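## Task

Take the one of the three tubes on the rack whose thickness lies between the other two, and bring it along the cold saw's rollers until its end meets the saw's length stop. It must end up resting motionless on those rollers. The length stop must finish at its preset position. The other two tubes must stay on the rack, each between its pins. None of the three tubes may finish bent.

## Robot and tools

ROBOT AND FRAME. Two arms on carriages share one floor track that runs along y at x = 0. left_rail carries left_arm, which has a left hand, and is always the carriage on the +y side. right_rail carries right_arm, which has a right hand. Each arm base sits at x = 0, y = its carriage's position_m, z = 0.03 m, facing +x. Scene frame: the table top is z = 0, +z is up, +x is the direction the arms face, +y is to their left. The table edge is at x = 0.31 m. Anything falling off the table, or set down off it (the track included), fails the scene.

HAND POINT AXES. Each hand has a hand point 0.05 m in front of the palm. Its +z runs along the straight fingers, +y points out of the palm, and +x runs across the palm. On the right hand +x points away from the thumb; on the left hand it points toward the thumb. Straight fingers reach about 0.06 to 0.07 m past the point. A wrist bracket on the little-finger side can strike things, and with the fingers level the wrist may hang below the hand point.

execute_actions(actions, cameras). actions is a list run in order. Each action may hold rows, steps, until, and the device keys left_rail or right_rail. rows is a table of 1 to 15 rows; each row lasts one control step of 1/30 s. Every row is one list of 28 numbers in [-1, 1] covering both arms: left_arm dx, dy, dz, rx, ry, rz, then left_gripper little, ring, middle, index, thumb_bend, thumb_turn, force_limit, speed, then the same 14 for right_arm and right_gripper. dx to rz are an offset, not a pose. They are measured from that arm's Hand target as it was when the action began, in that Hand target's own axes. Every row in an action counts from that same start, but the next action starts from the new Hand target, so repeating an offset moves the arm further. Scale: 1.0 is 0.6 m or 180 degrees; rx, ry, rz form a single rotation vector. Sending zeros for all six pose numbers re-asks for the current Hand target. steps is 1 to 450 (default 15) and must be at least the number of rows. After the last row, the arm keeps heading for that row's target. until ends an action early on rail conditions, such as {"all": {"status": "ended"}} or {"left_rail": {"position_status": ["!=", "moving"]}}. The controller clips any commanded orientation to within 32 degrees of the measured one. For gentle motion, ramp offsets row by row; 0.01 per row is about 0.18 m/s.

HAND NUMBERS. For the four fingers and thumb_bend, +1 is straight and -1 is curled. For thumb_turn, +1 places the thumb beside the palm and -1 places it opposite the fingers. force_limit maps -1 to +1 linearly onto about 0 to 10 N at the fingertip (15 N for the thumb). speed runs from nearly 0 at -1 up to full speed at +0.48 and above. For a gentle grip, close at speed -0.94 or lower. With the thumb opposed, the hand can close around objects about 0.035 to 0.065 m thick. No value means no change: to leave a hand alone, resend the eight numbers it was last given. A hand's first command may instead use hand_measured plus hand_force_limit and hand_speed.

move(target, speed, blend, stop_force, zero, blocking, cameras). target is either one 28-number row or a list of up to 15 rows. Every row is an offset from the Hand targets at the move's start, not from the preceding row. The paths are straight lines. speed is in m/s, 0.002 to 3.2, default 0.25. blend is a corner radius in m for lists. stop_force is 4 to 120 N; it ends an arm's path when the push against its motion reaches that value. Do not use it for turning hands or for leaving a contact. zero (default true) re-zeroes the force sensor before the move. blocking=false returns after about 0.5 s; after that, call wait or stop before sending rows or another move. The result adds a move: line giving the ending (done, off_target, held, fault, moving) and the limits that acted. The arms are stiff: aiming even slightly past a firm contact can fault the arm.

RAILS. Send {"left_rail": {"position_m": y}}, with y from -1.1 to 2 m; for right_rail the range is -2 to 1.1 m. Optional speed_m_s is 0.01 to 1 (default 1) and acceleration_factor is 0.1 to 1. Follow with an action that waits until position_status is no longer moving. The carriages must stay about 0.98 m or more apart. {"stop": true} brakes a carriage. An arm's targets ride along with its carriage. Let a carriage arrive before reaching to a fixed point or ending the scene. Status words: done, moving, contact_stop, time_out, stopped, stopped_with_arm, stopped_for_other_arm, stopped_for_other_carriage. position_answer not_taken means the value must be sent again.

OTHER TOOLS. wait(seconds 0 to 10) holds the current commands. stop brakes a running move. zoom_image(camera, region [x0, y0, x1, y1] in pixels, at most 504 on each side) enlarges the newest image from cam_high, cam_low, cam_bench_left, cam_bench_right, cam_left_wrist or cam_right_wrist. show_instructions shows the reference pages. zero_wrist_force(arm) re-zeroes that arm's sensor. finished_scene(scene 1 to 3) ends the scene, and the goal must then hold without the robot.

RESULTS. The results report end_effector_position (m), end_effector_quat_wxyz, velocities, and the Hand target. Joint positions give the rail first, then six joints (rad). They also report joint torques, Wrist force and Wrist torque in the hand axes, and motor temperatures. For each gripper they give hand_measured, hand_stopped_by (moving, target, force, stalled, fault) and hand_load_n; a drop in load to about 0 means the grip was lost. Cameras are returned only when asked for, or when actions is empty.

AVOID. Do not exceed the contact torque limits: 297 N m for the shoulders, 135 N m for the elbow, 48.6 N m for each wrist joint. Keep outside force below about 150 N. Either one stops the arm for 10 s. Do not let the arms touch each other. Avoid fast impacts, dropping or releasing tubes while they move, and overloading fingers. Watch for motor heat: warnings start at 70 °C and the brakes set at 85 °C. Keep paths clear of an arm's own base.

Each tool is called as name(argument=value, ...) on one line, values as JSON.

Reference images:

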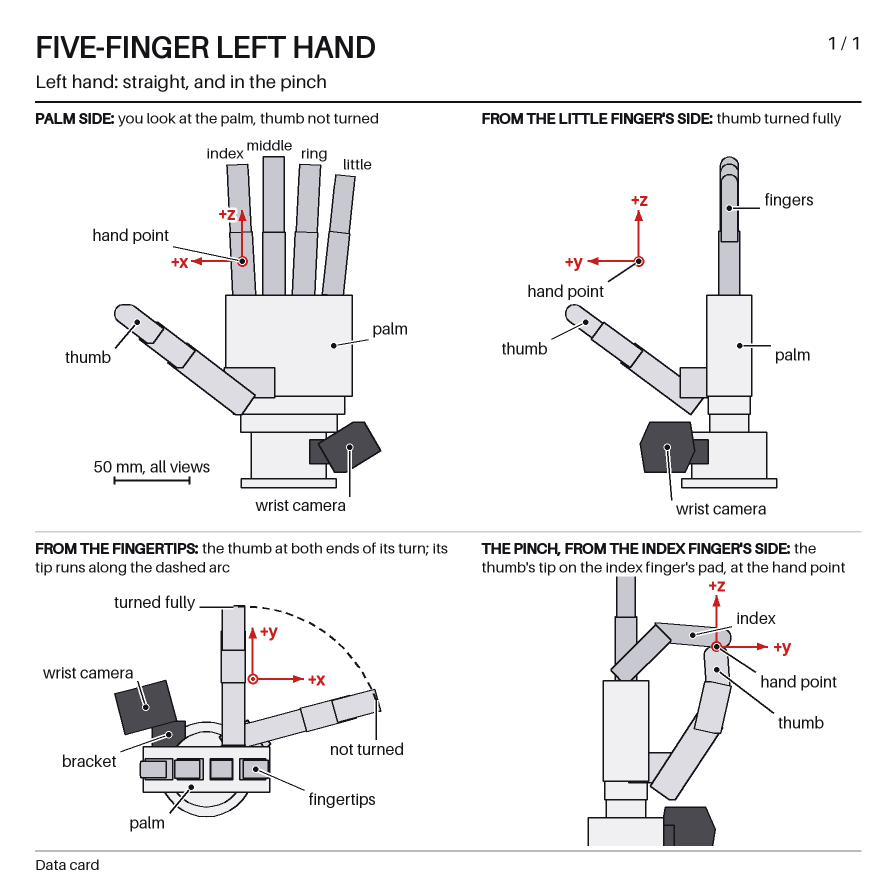

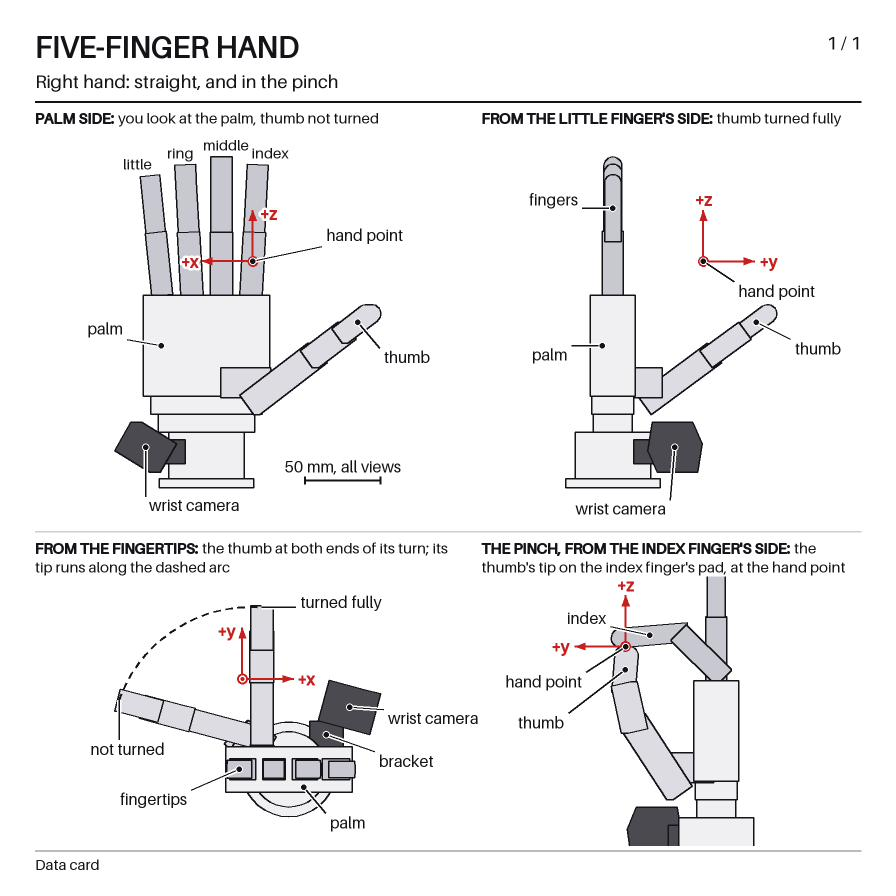

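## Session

execute_actions(actions=[])

zoom_image(camera="cam_bench_left", region=[130, 110, 330, 250])

zoom_image(camera="cam_high", region=[130, 80, 430, 504])

zoom_image(camera="cam_bench_right", region=[220, 230, 672, 450])

Scene clock: 0.00 s.
left_arm: end_effector_position=(+0.7270, +1.6970, +0.5461) hand_measured=(+1.000, +1.000, +1.000, +1.000, +1.000, +1.000) hand_load_n=(+0.0, +0.0, +0.0, +0.0, +0.0, +0.0) hand_stopped_by=(target, target, target, target, target, target) hand_force_limit=0.00 hand_speed=-0.80 end_effector_quat_wxyz=(-0.010, +0.999, +0.000, -0.034) | right_arm: end_effector_position=(+0.7270, -0.6697, +0.5484) hand_measured=(+1.000, +1.000, +1.000, +1.000, +1.000, +1.000) hand_load_n=(+0.0, +0.0, +0.0, +0.0, +0.0, +0.0) hand_stopped_by=(target, target, target, target, target, target) hand_force_limit=0.00 hand_speed=-0.80 end_effector_quat_wxyz=(-0.034, +0.000, +0.999, +0.010)
Joint positions: left_arm=[1.777 -0.281 -1.567 1.565 -1.497 -1.571 -1.851] | right_arm=[-0.711 -0.281 -1.567 1.565 -1.497 -1.571 1.29]
Joint velocities: within noise
Joint torques (N m): no reading
Motor temperatures (°C): left_arm=[40 43 39 37 37 37] | right_arm=[36 39 40 38 38 39]
Wrist force (N): no reading
Wrist torque (N m): no reading
Wrist force, peak (N): no reading
Hand target: left_arm +0.7270, +1.6970, +0.5461; -0.010, +0.999, +0.000, -0.034 | right_arm +0.7270, -0.6697, +0.5484; -0.034, +0.000, +0.999, +0.010
left_rail: position_m=1.777 position_status=done
right_rail: position_m=-0.711 position_status=done
camera_calibration:
cam_left_wrist: T_world_to_cam=[[0.221096, 0.974793, -0.0299046, -1.79649], [0.867409, -0.182539, 0.462905, -0.5811], [0.445778, -0.128286, -0.885904, 0.492811], [0, 0, 0, 1]] pos_world=[0.681565, 1.70835, 0.651854]
cam_right_wrist: T_world_to_cam=[[-0.259592, 0.963956, 0.0583215, 0.802378], [0.854339, 0.201077, 0.479242, -0.746255], [0.450241, 0.174234, -0.875743, 0.381442], [0, 0, 0, 1]] pos_world=[0.674104, -0.689863, 0.644886]

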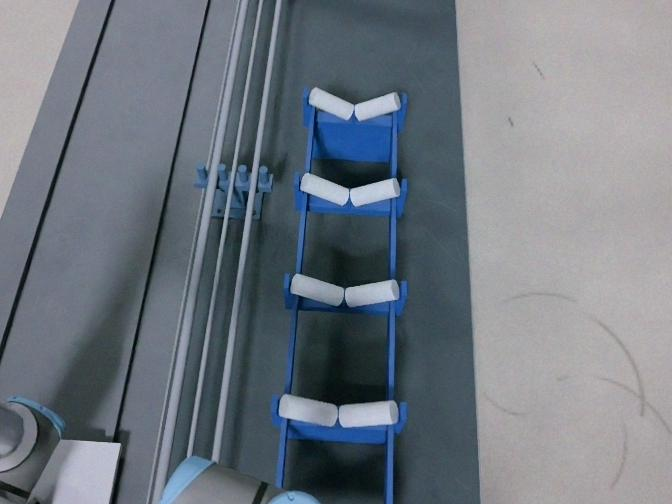

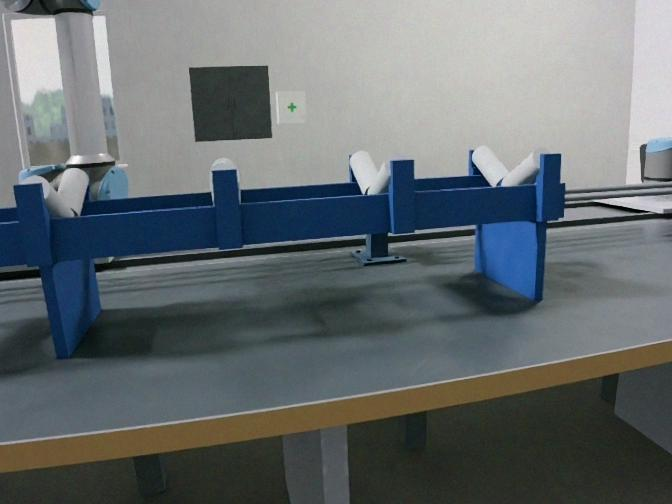

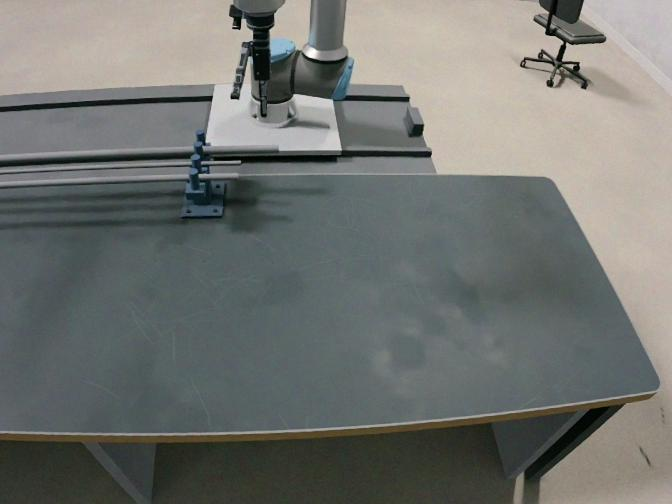

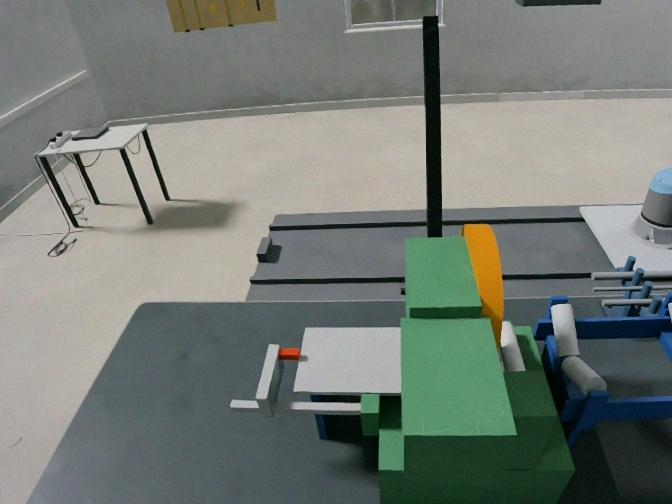

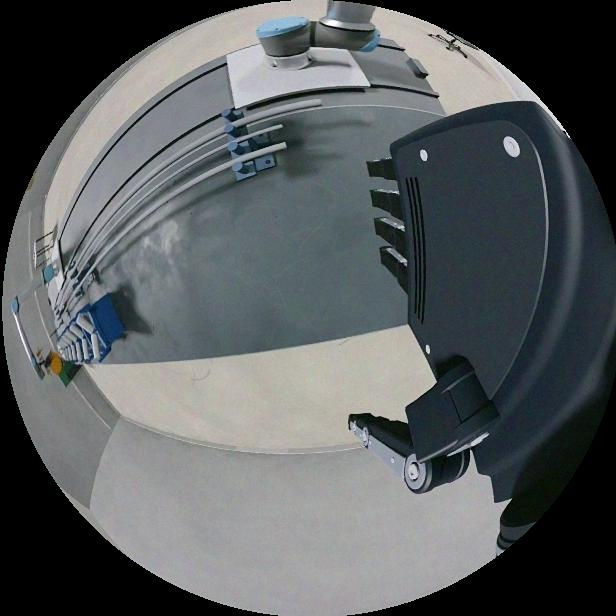

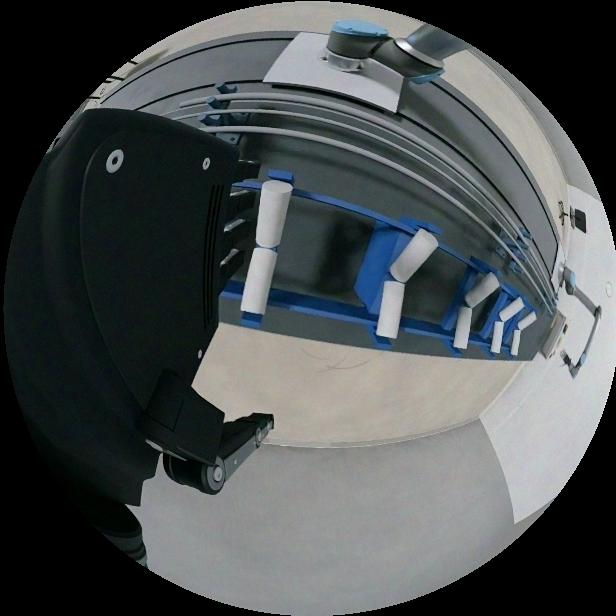

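Scaled by 2.520 from the camera's 672x504 image, which has a finer 960x720 frame.

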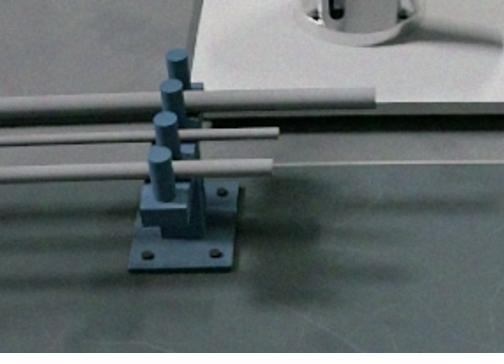

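Scaled by 1.189 from the camera's 672x504 image, which has a finer 960x720 frame.

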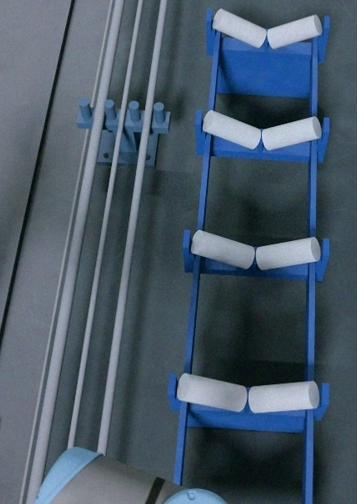

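Scaled by 1.115 from the camera's 672x504 image, which has a finer 960x720 frame.

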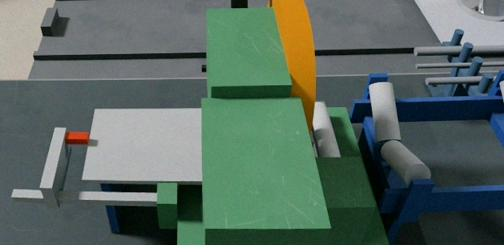

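zoom_image(camera="cam_right_wrist", region=[230, 70, 480, 270])

zoom_image(camera="cam_left_wrist", region=[150, 80, 400, 280])

zoom_image(camera="cam_bench_right", region=[522, 230, 672, 380])

Scaled by 2.016 from the camera's 616x616 image, which has a finer 880x880 frame.

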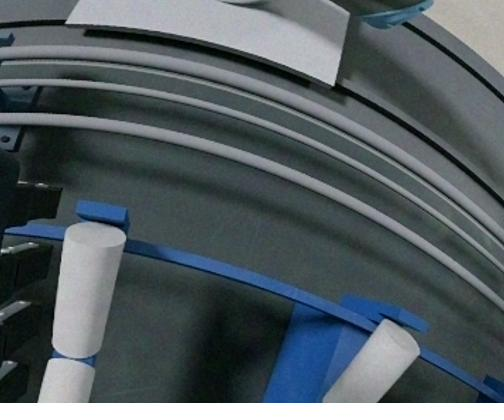

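Scaled by 2.016 from the camera's 616x616 image, which has a finer 880x880 frame.

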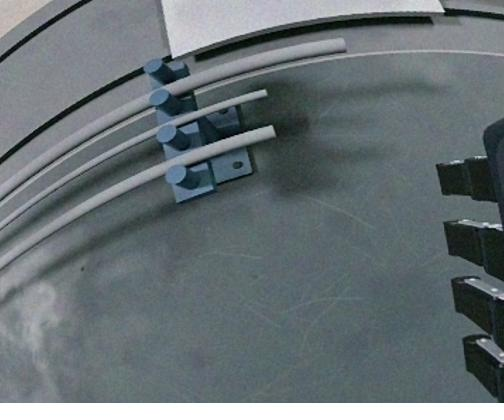

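Scaled by 3.360 from the camera's 672x504 image, which has a finer 960x720 frame.

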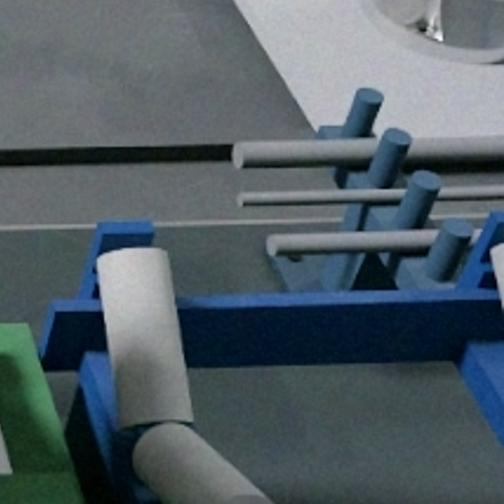

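execute_actions(actions=[{"left_rail":{"position_m":1.34,"speed_m_s":0.6,"acceleration_factor":0.6},"right_rail":{"position_m":-0.59,"speed_m_s":0.6,"acceleration_factor":0.6},"steps":120,"until":{"all":{"status":"ended"}}}])

move(target=[[-0.4472,0.179,0.2273,0.012,0.022,0.5,1,1,1,1,0.15,-1,0,0,0.443,0.0018,0.2305,0.022,-0.012,-0.5,1,1,1,1,0.15,-1,0,0],[-0.4217,0.1865,0.6033,0.012,0.022,0.5,1,1,1,1,0.15,-1,0,0,0.4172,-0.0058,0.6097,0.022,-0.012,-0.5,1,1,1,1,0.15,-1,0,0]], speed=0.3, blend=[0.05,0], cameras=["cam_left_wrist","cam_right_wrist"])

zoom_image(camera="cam_left_wrist", region=[180, 130, 430, 330])

zoom_image(camera="cam_right_wrist", region=[200, 100, 450, 300])

Scene clock: 69.03 s.
left_arm: end_effector_position=(+0.7270, +1.2605, +0.5461) hand_measured=(+1.000, +1.000, +1.000, +1.000, +1.000, +1.000) hand_load_n=(+0.0, +0.0, +0.0, +0.0, +0.0, +0.0) hand_stopped_by=(target, target, target, target, target, target) hand_force_limit=0.00 hand_speed=-0.80 end_effector_quat_wxyz=(-0.010, +0.999, +0.000, -0.034) | right_arm: end_effector_position=(+0.7270, -0.5492, +0.5484) hand_measured=(+1.000, +1.000, +1.000, +1.000, +1.000, +1.000) hand_load_n=(+0.0, +0.0, +0.0, +0.0, +0.0, +0.0) hand_stopped_by=(target, target, target, target, target, target) hand_force_limit=0.00 hand_speed=-0.80 end_effector_quat_wxyz=(-0.034, +0.000, +0.999, +0.010)
Joint positions: left_arm=[1.34 -0.281 -1.567 1.565 -1.497 -1.571 -1.851] | right_arm=[-0.59 -0.281 -1.567 1.565 -1.497 -1.571 1.29]
Joint torques (N m): left_arm=[1.59 -49.24 -47.24 -3.34 0.31 0.02] | right_arm=[1.64 -48.86 -47.3 -3.9 -0.03 0.18]
Wrist force (N): left_arm=[0.0 -0.1 0.0] | right_arm=[-0.2 -0.2 -0.2]
Wrist torque (N m): left_arm=[-0.02 0.01 0.00] | right_arm=[-0.01 0.02 -0.02]
Wrist force, peak (N): left_arm=[0.0 -1.4 0.1] | right_arm=[-0.6 1.7 -0.4]
Hand target: left_arm +0.7270, +1.2605, +0.5461; -0.010, +0.999, +0.000, -0.034 | right_arm +0.7270, -0.5492, +0.5484; -0.034, +0.000, +0.999, +0.010
left_rail: position_m=1.340 speed_m_s=0.60 position_status=done
right_rail: position_m=-0.590 speed_m_s=0.60 position_status=done

Scene clock: 73.33 s.
left_arm: end_effector_position=(+0.4496, +1.1556, +0.2003) hand_measured=(+1.000, +1.000, +1.000, +1.000, +0.150, -1.000) hand_load_n=(+0.0, +0.0, +0.0, +0.0, +0.0, +0.0) hand_stopped_by=(target, target, target, target, target, target) hand_force_limit=0.00 hand_speed=0.00 end_effector_quat_wxyz=(+0.000, +0.707, -0.707, +0.000) | right_arm: end_effector_position=(+0.4521, -0.5456, +0.2008) hand_measured=(+1.000, +1.000, +1.000, +1.000, +0.150, -1.000) hand_load_n=(+0.0, +0.0, +0.0, +0.0, +0.0, +0.0) hand_stopped_by=(target, target, target, target, target, target) hand_force_limit=0.00 hand_speed=0.00 end_effector_quat_wxyz=(+0.000, +0.707, -0.707, +0.000)
Joint positions: left_arm=[1.34 -0.626 -1.68 2.344 -2.234 -1.571 -0.625] | right_arm=[-0.59 -0.32 -1.719 2.375 -2.226 -1.571 -0.321]
Joint torques (N m): left_arm=[12.63 -17.23 -28.99 -6.58 -2.45 1.79] | right_arm=[13.06 -4.41 -31.9 -7.55 0.12 3.07]
Wrist force (N): left_arm=[-0.5 -0.1 0.0] | right_arm=[0.0 0.5 0.1]
Wrist torque (N m): left_arm=[-0.01 0.08 -0.22] | right_arm=[0.10 -0.02 -0.07]
Wrist force, peak (N): left_arm=[-0.4 -1.9 -1.9] | right_arm=[-0.3 0.7 1.5]
Hand target: left_arm +0.4496, +1.1556, +0.2002; +0.000, +0.707, -0.707, +0.000 | right_arm +0.4522, -0.5456, +0.2007; +0.000, +0.707, -0.707, +0.000
Off the commanded pose: left_arm 0.000 m, 0 deg | right_arm 0.000 m, 0 deg.
left_rail: position_m=1.340 speed_m_s=0.60 position_status=done
right_rail: position_m=-0.590 speed_m_s=0.60 position_status=done
move: done
camera_calibration:
cam_left_wrist: T_world_to_cam=[[0.973988, -0.223946, -0.0345868, -0.170074], [-0.172934, -0.833236, 0.525177, 0.927891], [-0.14643, -0.505535, -0.85029, 0.935744], [0, 0, 0, 1]] pos_world=[0.463135, 1.20812, 0.302464]
cam_right_wrist: T_world_to_cam=[[-0.964547, -0.262996, 0.0219799, 0.288204], [-0.2113, 0.819473, 0.532744, 0.438703], [-0.158121, 0.509212, -0.845991, 0.630939], [0, 0, 0, 1]] pos_world=[0.470448, -0.604991, 0.293718]
Images, in order (width x height): cam_left_wrist 616x616, cam_right_wrist 616x616.

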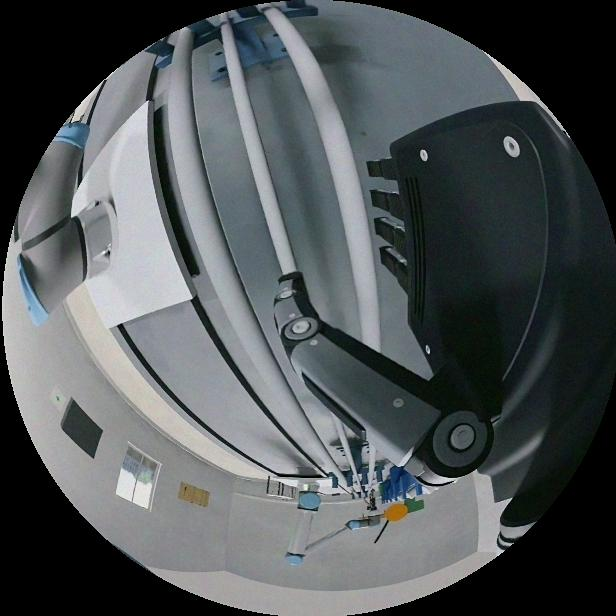

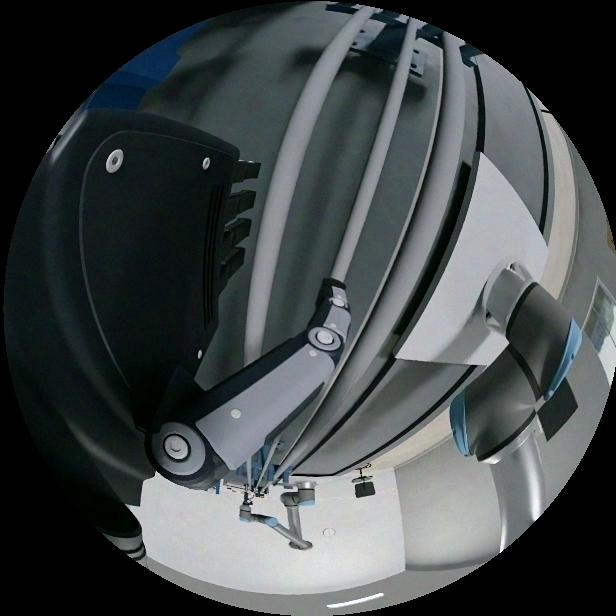

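Scaled by 2.016 from the camera's 616x616 image, which has a finer 880x880 frame.

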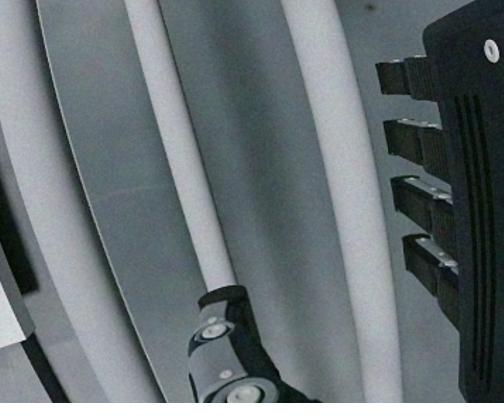

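Scaled by 2.016 from the camera's 616x616 image, which has a finer 880x880 frame.

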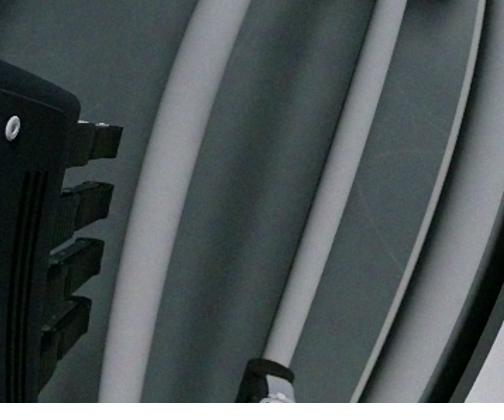

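move(target=[[0,-0.0307,0.07,0,0,0,1,1,1,1,0.15,-1,0,0,0,-0.0313,0.07,0,0,0,1,1,1,1,0.15,-1,0,0],[0,-0.0307,0.1837,0,0,0,1,1,1,1,0.15,-1,0,0,0,-0.0313,0.1845,0,0,0,1,1,1,1,0.15,-1,0,0]], speed=0.1, stop_force=8, cameras=["cam_left_wrist","cam_right_wrist"])

Scene clock: 99.47 s.
left_arm: end_effector_position=(+0.4679, +1.1556, +0.0899) hand_measured=(+1.000, +1.000, +1.000, +1.000, +0.150, -1.000) hand_load_n=(+0.0, +0.0, +0.0, +0.0, +0.0, +0.0) hand_stopped_by=(target, target, target, target, target, target) hand_force_limit=0.00 hand_speed=0.00 end_effector_quat_wxyz=(+0.000, +0.707, -0.707, +0.000) | right_arm: end_effector_position=(+0.4709, -0.5456, +0.0900) hand_measured=(+1.000, +1.000, +1.000, +1.000, +0.150, -1.000) hand_load_n=(+0.0, +0.0, +0.0, +0.0, +0.0, +0.0) hand_stopped_by=(target, target, target, target, target, target) hand_force_limit=0.00 hand_speed=0.00 end_effector_quat_wxyz=(+0.000, +0.707, -0.707, +0.000)
Joint positions: left_arm=[1.34 -0.605 -1.462 2.405 -2.514 -1.571 -0.604] | right_arm=[-0.59 -0.308 -1.491 2.439 -2.518 -1.571 -0.309]
Joint torques (N m): left_arm=[11.01 -24.8 -20.51 -5.95 -2.52 1.69] | right_arm=[12.61 -18.47 -22.02 -7.39 -0.62 2.8]
Wrist force (N): left_arm=[-0.4 -0.2 -0.1] | right_arm=[-0.3 0.1 0.1]
Wrist torque (N m): left_arm=[-0.03 0.06 -0.20] | right_arm=[0.05 0.01 -0.10]
Wrist force, peak (N): left_arm=[-0.7 3.3 -4.3] | right_arm=[-0.2 3.0 -5.2]
Hand target: left_arm +0.4679, +1.1556, +0.0899; +0.000, +0.707, -0.707, +0.000 | right_arm +0.4709, -0.5456, +0.0900; +0.000, +0.707, -0.707, +0.000
Off the commanded pose: left_arm 0.000 m, 0 deg | right_arm 0.000 m, 0 deg.
left_rail: position_m=1.340 speed_m_s=0.60 position_status=done
right_rail: position_m=-0.590 speed_m_s=0.60 position_status=done
move: done
camera_calibration:
cam_left_wrist: T_world_to_cam=[[0.973987, -0.223948, -0.0345855, -0.191812], [-0.172936, -0.833236, 0.525177, 0.989053], [-0.14643, -0.505535, -0.85029, 0.844566], [0, 0, 0, 1]] pos_world=[0.481535, 1.20812, 0.192064]
cam_right_wrist: T_world_to_cam=[[-0.964543, -0.263007, 0.0220035, 0.308759], [-0.21131, 0.819515, 0.532675, 0.501747], [-0.15813, 0.509138, -0.846034, 0.540143], [0, 0, 0, 1]] pos_world=[0.489248, -0.604991, 0.182918]
Images, in order (width x height): cam_left_wrist 616x616, cam_right_wrist 616x616.

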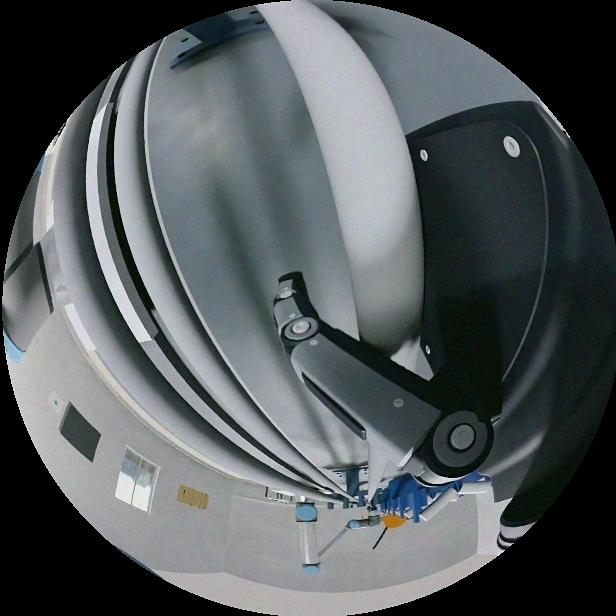

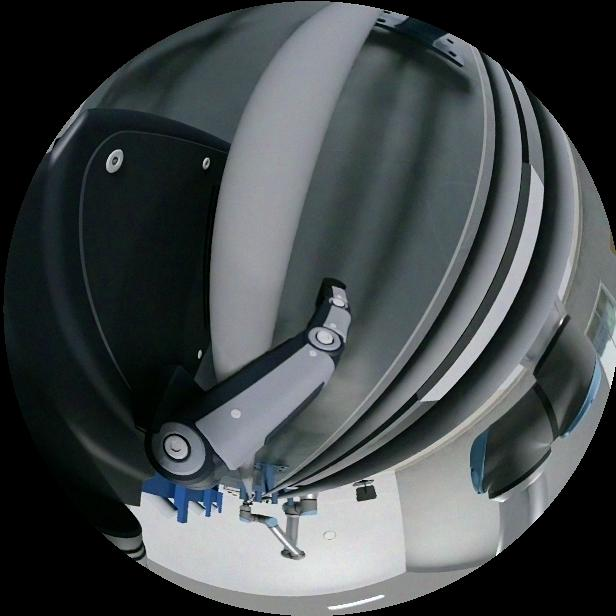

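move(target=[0,0,-0.0583,0,0,0,1,1,1,1,0.15,-1,0,0,0,0,-0.0583,0,0,0,1,1,1,1,0.15,-1,0,0], speed=0.05, stop_force=5, cameras=["cam_left_wrist","cam_right_wrist"])

Scene clock: 141.10 s.
left_arm: end_effector_position=(+0.4680, +1.1556, +0.1249) hand_measured=(+1.000, +1.000, +1.000, +1.000, +0.150, -1.000) hand_load_n=(+0.0, +0.0, +0.0, +0.5, +0.0, +0.0) hand_stopped_by=(target, target, target, target, target, target) hand_force_limit=0.00 hand_speed=0.00 end_effector_quat_wxyz=(+0.000, +0.707, -0.707, +0.000) | right_arm: end_effector_position=(+0.4709, -0.5456, +0.1249) hand_measured=(+1.000, +1.000, +1.000, +1.000, +0.150, -1.000) hand_load_n=(+0.0, +0.0, +0.0, +0.0, +0.0, +0.0) hand_stopped_by=(target, target, target, target, target, target) hand_force_limit=0.00 hand_speed=0.00 end_effector_quat_wxyz=(+0.000, +0.707, -0.707, +0.000)
Joint positions: left_arm=[1.34 -0.605 -1.528 2.381 -2.424 -1.571 -0.604] | right_arm=[-0.59 -0.308 -1.559 2.414 -2.425 -1.571 -0.309]
Joint torques (N m): left_arm=[-4.8 -50.68 -39.51 -1.75 0.94 -0.48] | right_arm=[-8.2 -51.51 -39.13 -0.91 -2.72 -3.06]
Wrist force (N): left_arm=[0.0 0.0 -0.3] | right_arm=[-0.3 0.3 0.1]
Wrist torque (N m): left_arm=[0.02 -0.01 -0.19] | right_arm=[0.07 0.02 -0.08]
Wrist force, peak (N): left_arm=[-0.7 0.1 -0.1] | right_arm=[-0.6 0.3 -0.6]
Hand target: left_arm +0.4680, +1.1556, +0.1249; +0.000, +0.707, -0.707, +0.000 | right_arm +0.4709, -0.5456, +0.1249; +0.000, +0.707, -0.707, +0.000
Off the commanded pose: left_arm 0.000 m, 0 deg | right_arm 0.000 m, 0 deg.
left_rail: position_m=1.340 speed_m_s=0.60 position_status=done
right_rail: position_m=-0.590 speed_m_s=0.60 position_status=done
move: done
camera_calibration:
cam_left_wrist: T_world_to_cam=[[0.973987, -0.223948, -0.0345855, -0.190601], [-0.172936, -0.833236, 0.525177, 0.970672], [-0.14643, -0.505535, -0.85029, 0.874326], [0, 0, 0, 1]] pos_world=[0.481535, 1.20812, 0.227064]
cam_right_wrist: T_world_to_cam=[[-0.964543, -0.263007, 0.0220035, 0.307991], [-0.21131, 0.819515, 0.532675, 0.483157], [-0.15813, 0.509138, -0.846034, 0.56967], [0, 0, 0, 1]] pos_world=[0.489248, -0.604991, 0.217818]
Images, in order (width x height): cam_left_wrist 616x616, cam_right_wrist 616x616.

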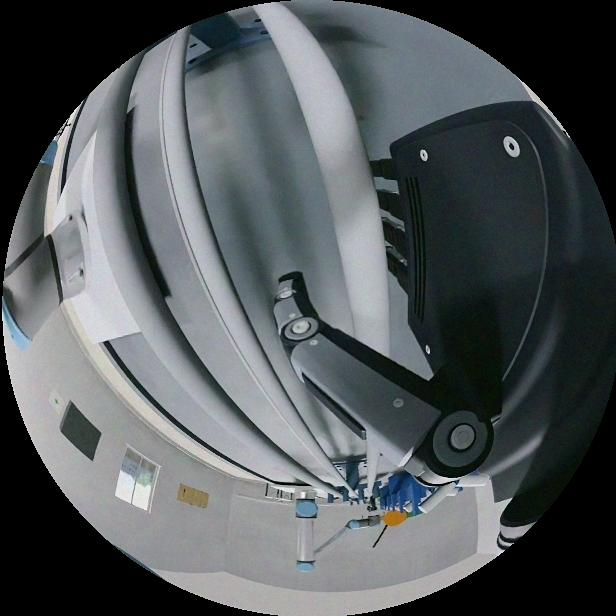

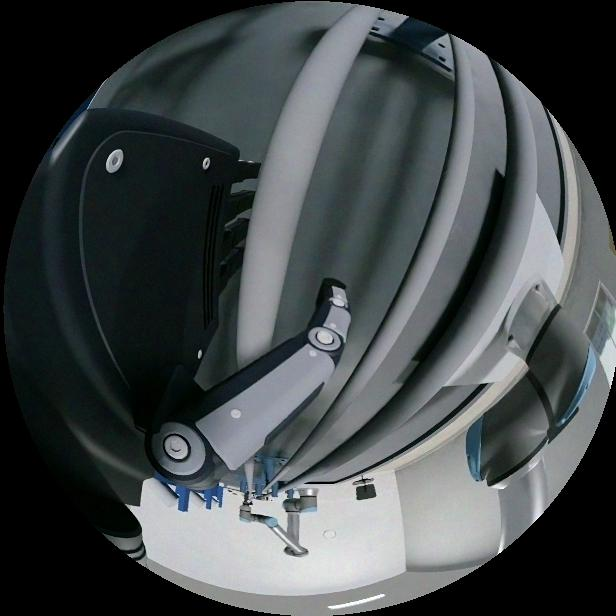

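execute_actions(actions=[{"rows":[[0,0,0,0,0,0,0,0,0,0,0.15,-1,0,-0.3,0,0,0,0,0,0,0,0,0,0,0.15,-1,0,-0.3]],"steps":36}])

move(target=[0,0,-0.045,0,0,0,0,0,0,0,0.15,-1,0,-0.3,0,0,-0.045,0,0,0,0,0,0,0,0.15,-1,0,-0.3], speed=0.015, stop_force=4, cameras=["cam_left_wrist","cam_right_wrist"])

Scene clock: 154.90 s.
left_arm: end_effector_position=(+0.4680, +1.1556, +0.1249) hand_measured=(+0.000, +0.000, +0.000, +0.000, +0.150, -1.000) hand_load_n=(+0.0, +0.0, +0.0, +0.0, +0.0, +0.0) hand_stopped_by=(target, target, target, target, target, target) hand_force_limit=0.00 hand_speed=-0.30 end_effector_quat_wxyz=(+0.000, +0.707, -0.707, +0.000) | right_arm: end_effector_position=(+0.4709, -0.5456, +0.1249) hand_measured=(+0.000, +0.000, +0.000, +0.000, +0.150, -1.000) hand_load_n=(+0.5, +0.5, +0.0, +0.0, +0.0, +0.0) hand_stopped_by=(target, target, target, target, target, target) hand_force_limit=0.00 hand_speed=-0.30 end_effector_quat_wxyz=(+0.000, +0.707, -0.707, +0.000)
Joint positions: left_arm=[1.34 -0.605 -1.528 2.381 -2.424 -1.571 -0.604] | right_arm=[-0.59 -0.308 -1.559 2.414 -2.425 -1.571 -0.309]
Joint torques (N m): left_arm=[-5.14 -50.3 -39.11 -1.72 1.17 -0.45] | right_arm=[-7.11 -50.22 -38.1 -1.25 -2.67 -3.15]
Wrist force (N): left_arm=[-0.2 0.1 -0.2] | right_arm=[0.0 0.2 0.0]
Wrist torque (N m): left_arm=[0.04 0.03 -0.20] | right_arm=[0.08 -0.02 -0.06]
Wrist force, peak (N): left_arm=[-0.7 -0.2 -0.1] | right_arm=[-0.2 0.8 -0.2]
Hand target: left_arm +0.4680, +1.1556, +0.1249; +0.000, +0.707, -0.707, +0.000 | right_arm +0.4709, -0.5456, +0.1249; +0.000, +0.707, -0.707, +0.000
Off the commanded pose: left_arm 0.000 m, 0 deg | right_arm 0.000 m, 0 deg.
left_rail: position_m=1.340 speed_m_s=0.60 position_status=done
right_rail: position_m=-0.590 speed_m_s=0.60 position_status=done

Scene clock: 157.23 s.
left_arm: end_effector_position=(+0.4680, +1.1556, +0.1409) hand_measured=(+0.000, +0.000, +0.000, +0.000, +0.150, -1.000) hand_load_n=(+0.0, +0.0, +0.0, +0.0, +0.5, +0.0) hand_stopped_by=(target, target, target, target, target, target) hand_force_limit=0.00 hand_speed=-0.30 end_effector_quat_wxyz=(+0.000, +0.707, -0.707, +0.000) | right_arm: end_effector_position=(+0.4709, -0.5456, +0.1407) hand_measured=(+0.000, +0.000, +0.000, +0.000, +0.150, -1.000) hand_load_n=(+0.0, +0.0, +0.0, +0.0, +0.0, +0.0) hand_stopped_by=(target, target, target, target, target, target) hand_force_limit=0.00 hand_speed=-0.30 end_effector_quat_wxyz=(+0.000, +0.707, -0.707, +0.000)
Joint positions: left_arm=[1.34 -0.605 -1.555 2.369 -2.384 -1.571 -0.604] | right_arm=[-0.59 -0.308 -1.588 2.401 -2.384 -1.571 -0.309]
Joint torques (N m): left_arm=[3.75 -22.43 -25.5 -5.66 0.15 0.58] | right_arm=[1.28 -13.8 -26.82 -7.16 -2.64 -1.33]
Wrist force (N): left_arm=[-0.4 0.3 0.0] | right_arm=[0.1 0.3 -0.1]
Wrist torque (N m): left_arm=[0.05 0.05 -0.22] | right_arm=[0.10 -0.04 -0.05]
Wrist force, peak (N): left_arm=[-0.2 -0.4 3.8] | right_arm=[-0.1 -0.4 4.7]
Hand target: left_arm +0.4680, +1.1556, +0.1409; +0.000, +0.707, -0.707, +0.000 (not the last commanded pose) | right_arm +0.4709, -0.5456, +0.1407; +0.000, +0.707, -0.707, +0.000 (not the last commanded pose)
Off the commanded pose: left_arm 0.011 m, 0 deg | right_arm 0.011 m, 0 deg.
left_rail: position_m=1.340 speed_m_s=0.60 position_status=done
right_rail: position_m=-0.590 speed_m_s=0.60 position_status=done
move: contact (left_arm, right_arm)
camera_calibration:
cam_left_wrist: T_world_to_cam=[[0.973987, -0.223948, -0.0345855, -0.190048], [-0.172936, -0.833236, 0.525177, 0.962269], [-0.14643, -0.505535, -0.85029, 0.887931], [0, 0, 0, 1]] pos_world=[0.481535, 1.20812, 0.243064]
cam_right_wrist: T_world_to_cam=[[-0.964543, -0.263007, 0.0220035, 0.307644], [-0.21131, 0.819515, 0.532675, 0.47474], [-0.15813, 0.509138, -0.846034, 0.583037], [0, 0, 0, 1]] pos_world=[0.489248, -0.604991, 0.233618]
Images, in order (width x height): cam_left_wrist 616x616, cam_right_wrist 616x616.

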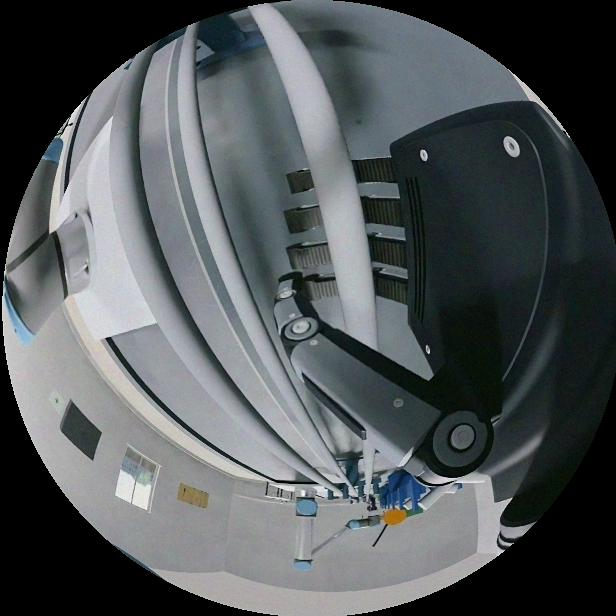

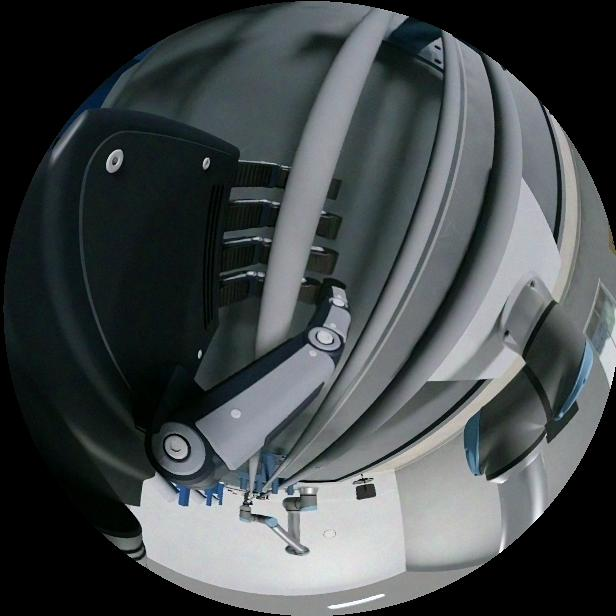

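execute_actions(actions=[{"rows":[[0,0,0.004,0,0,0,-0.4,-0.4,-0.4,-0.4,0.15,-1,0,-0.6,0,0,0.004,0,0,0,-0.4,-0.4,-0.4,-0.4,0.15,-1,0,-0.6]],"steps":60}], cameras=["cam_left_wrist","cam_right_wrist"])

Scene clock: 165.03 s.
left_arm: end_effector_position=(+0.4680, +1.1556, +0.1385) hand_measured=(-0.400, -0.400, -0.252, -0.288, +0.150, -1.000) hand_load_n=(+1.0, +1.0, +7.0, +8.5, +1.5, -2.5) hand_stopped_by=(target, target, force, force, target, target) hand_force_limit=0.00 hand_speed=-0.60 end_effector_quat_wxyz=(+0.000, +0.707, -0.707, +0.000) | right_arm: end_effector_position=(+0.4709, -0.5456, +0.1383) hand_measured=(-0.400, -0.400, -0.252, -0.290, +0.150, -1.000) hand_load_n=(+1.0, +3.0, +10.0, +11.0, +2.5, -3.0) hand_stopped_by=(target, target, force, force, target, target) hand_force_limit=0.00 hand_speed=-0.60 end_effector_quat_wxyz=(+0.000, +0.707, -0.707, +0.000)
Joint positions: left_arm=[1.34 -0.605 -1.551 2.371 -2.39 -1.571 -0.604] | right_arm=[-0.59 -0.308 -1.583 2.403 -2.39 -1.571 -0.309]
Joint torques (N m): left_arm=[2.47 -24.73 -32.66 -6.05 0.28 -0.28] | right_arm=[-1.53 -17.82 -37.01 -8.16 -2.61 -1.97]
Wrist force (N): left_arm=[-0.4 0.2 4.8] | right_arm=[-0.1 1.2 5.9]
Wrist torque (N m): left_arm=[-0.07 0.36 -0.19] | right_arm=[-0.08 -0.32 0.00]
Wrist force, peak (N): left_arm=[-2.3 -0.9 7.5] | right_arm=[0.8 -0.7 7.6]
Hand target: left_arm +0.4680, +1.1556, +0.1385; +0.000, +0.707, -0.707, +0.000 | right_arm +0.4709, -0.5456, +0.1383; +0.000, +0.707, -0.707, +0.000
Off the commanded pose: left_arm 0.000 m, 0 deg | right_arm 0.000 m, 0 deg.
left_rail: position_m=1.340 speed_m_s=0.60 position_status=done
right_rail: position_m=-0.590 speed_m_s=0.60 position_status=done
camera_calibration:
cam_left_wrist: T_world_to_cam=[[0.973987, -0.223948, -0.0345855, -0.190131], [-0.172936, -0.833236, 0.525177, 0.963529], [-0.14643, -0.505535, -0.85029, 0.88589], [0, 0, 0, 1]] pos_world=[0.481535, 1.20812, 0.240664]
cam_right_wrist: T_world_to_cam=[[-0.964527, -0.263057, 0.0220845, 0.30764], [-0.211308, 0.819504, 0.532693, 0.476007], [-0.158227, 0.50913, -0.846021, 0.581046], [0, 0, 0, 1]] pos_world=[0.489248, -0.604991, 0.231218]
Images, in order (width x height): cam_left_wrist 616x616, cam_right_wrist 616x616.

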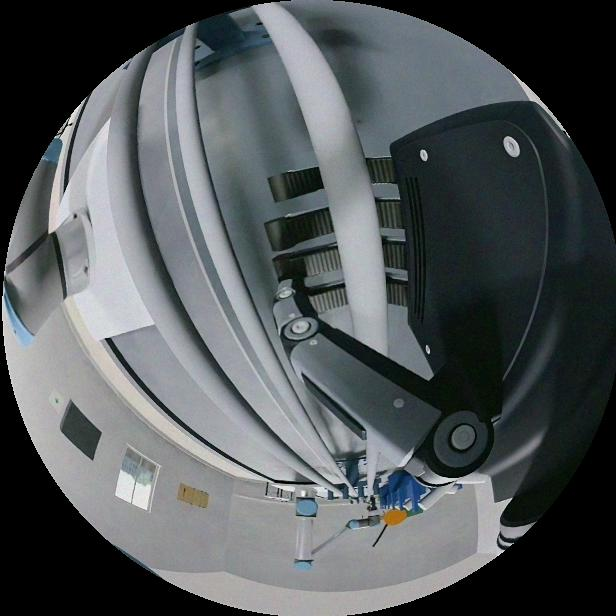

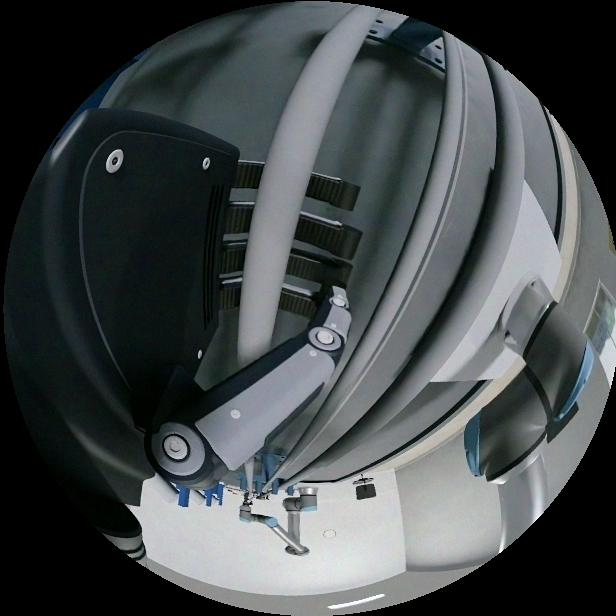

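move(target=[[0,0,-0.4027,0,0,0,-0.4,-0.4,-0.4,-0.4,0.15,-1,0,-0.6,0,0,-0.4027,0,0,0,-0.4,-0.4,-0.4,-0.4,0.15,-1,0,-0.6],[0,-0.4617,-0.4027,0,0,0,-0.4,-0.4,-0.4,-0.4,0.15,-1,0,-0.6,0,-0.4568,-0.4027,0,0,0,-0.4,-0.4,-0.4,-0.4,0.15,-1,0,-0.6]], speed=[0.12,0.15], blend=[0.04,0], cameras=["cam_high","cam_low","cam_bench_left","cam_bench_right","cam_left_wrist","cam_right_wrist"])

zoom_image(camera="cam_high", region=[270, 60, 430, 440])

zoom_image(camera="cam_right_wrist", region=[180, 40, 460, 280])

Scene clock: 185.07 s.
left_arm: end_effector_position=(+0.7450, +1.1554, +0.3799) hand_measured=(-0.400, -0.400, -0.252, -0.288, +0.150, -1.000) hand_load_n=(+1.5, +1.0, +7.0, +8.0, +1.5, -2.5) hand_stopped_by=(target, target, force, force, target, target) hand_force_limit=0.00 hand_speed=-0.60 end_effector_quat_wxyz=(+0.000, +0.707, -0.707, +0.000) | right_arm: end_effector_position=(+0.7450, -0.5453, +0.3797) hand_measured=(-0.400, -0.400, -0.252, -0.290, +0.150, -1.000) hand_load_n=(+1.0, +2.5, +9.5, +11.0, +2.5, -3.0) hand_stopped_by=(target, target, force, force, target, target) hand_force_limit=0.00 hand_speed=-0.60 end_effector_quat_wxyz=(+0.000, +0.707, -0.707, +0.000)
Joint positions: left_arm=[1.34 -0.403 -1.352 1.639 -1.857 -1.571 -0.402] | right_arm=[-0.59 -0.201 -1.375 1.667 -1.863 -1.571 -0.201]
Joint torques (N m): left_arm=[9.15 -60.76 -58.45 -2.44 -2.74 1.92] | right_arm=[14.77 -50.82 -55.02 -1.52 -2.89 3.22]
Wrist force (N): left_arm=[-3.4 -0.2 5.6] | right_arm=[2.9 0.2 5.8]
Wrist torque (N m): left_arm=[-0.17 0.42 -0.24] | right_arm=[-0.05 -0.30 -0.03]
Wrist force, peak (N): left_arm=[0.3 0.3 6.6] | right_arm=[-0.7 1.8 7.2]
Hand target: left_arm +0.7452, +1.1554, +0.3799; +0.000, +0.707, -0.707, +0.000 | right_arm +0.7452, -0.5453, +0.3797; +0.000, +0.707, -0.707, +0.000
Off the commanded pose: left_arm 0.000 m, 0 deg | right_arm 0.000 m, 0 deg.
left_rail: position_m=1.340 speed_m_s=0.60 position_status=done
right_rail: position_m=-0.590 speed_m_s=0.60 position_status=done
move: done
camera_calibration:
cam_left_wrist: T_world_to_cam=[[0.973987, -0.223948, -0.0345855, -0.451599], [-0.172936, -0.833236, 0.525177, 0.884572], [-0.14643, -0.505535, -0.85029, 1.13166], [0, 0, 0, 1]] pos_world=[0.758535, 1.20802, 0.482064]
cam_right_wrist: T_world_to_cam=[[-0.964543, -0.263007, 0.0220035, 0.566819], [-0.21131, 0.819515, 0.532675, 0.405187], [-0.15813, 0.509138, -0.846034, 0.828481], [0, 0, 0, 1]] pos_world=[0.763348, -0.604791, 0.472618]

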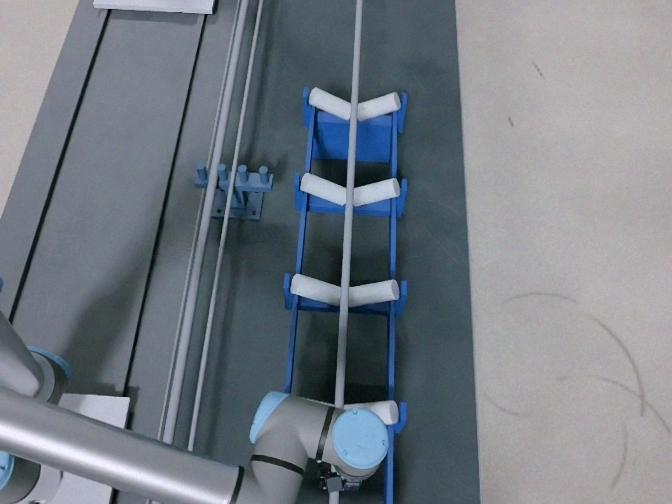

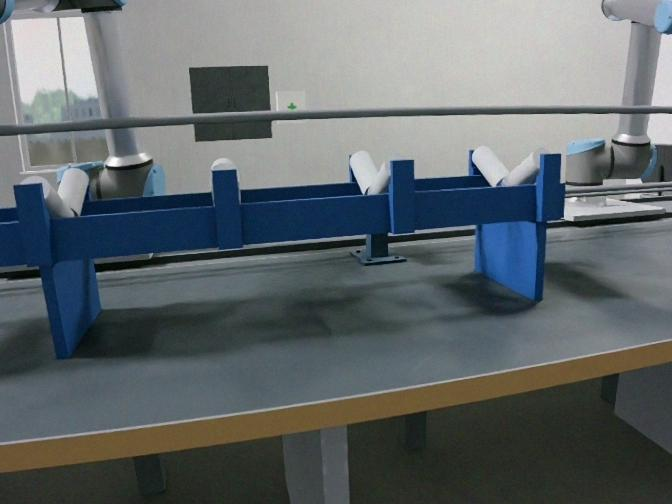

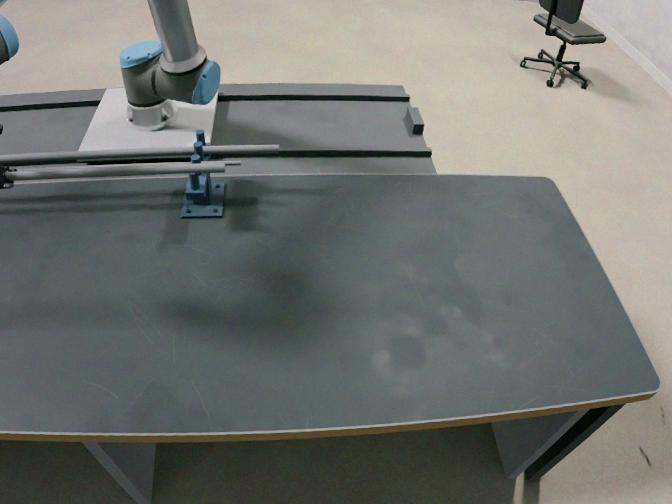

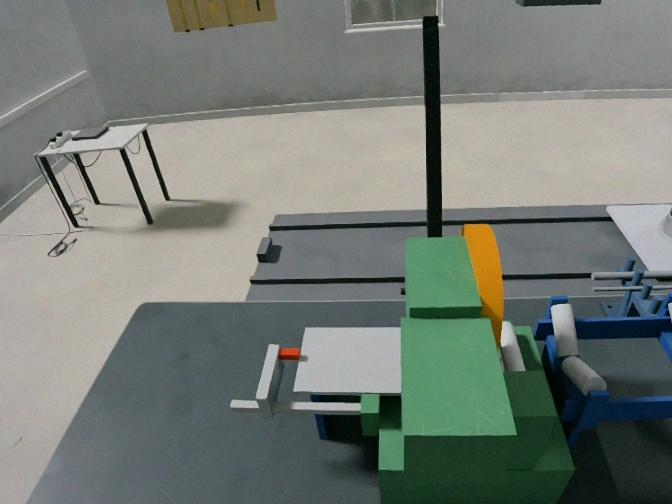

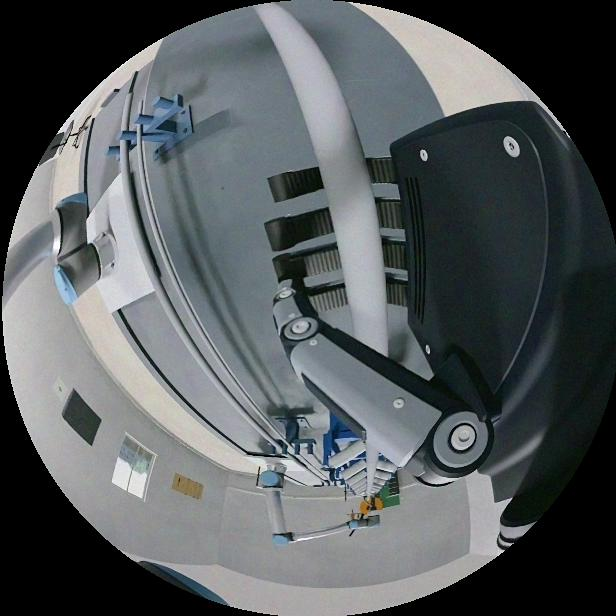

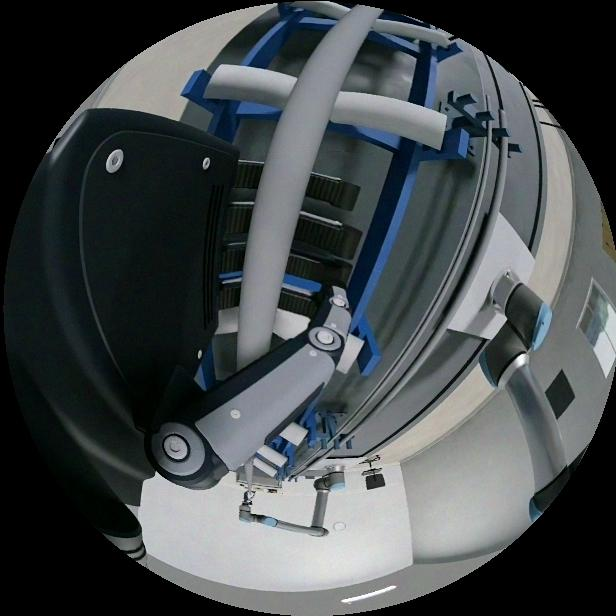

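Scaled by 1.326 from the camera's 672x504 image, which has a finer 960x720 frame.

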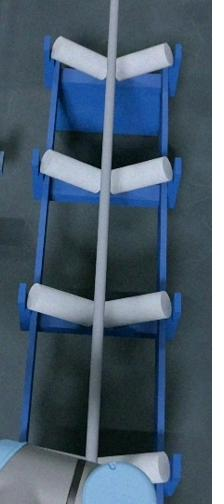

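Scaled by 1.800 from the camera's 616x616 image, which has a finer 880x880 frame.

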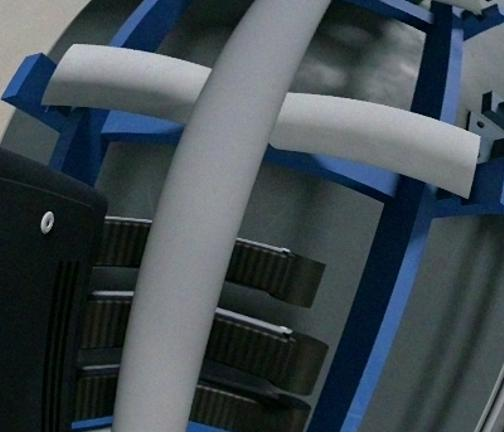

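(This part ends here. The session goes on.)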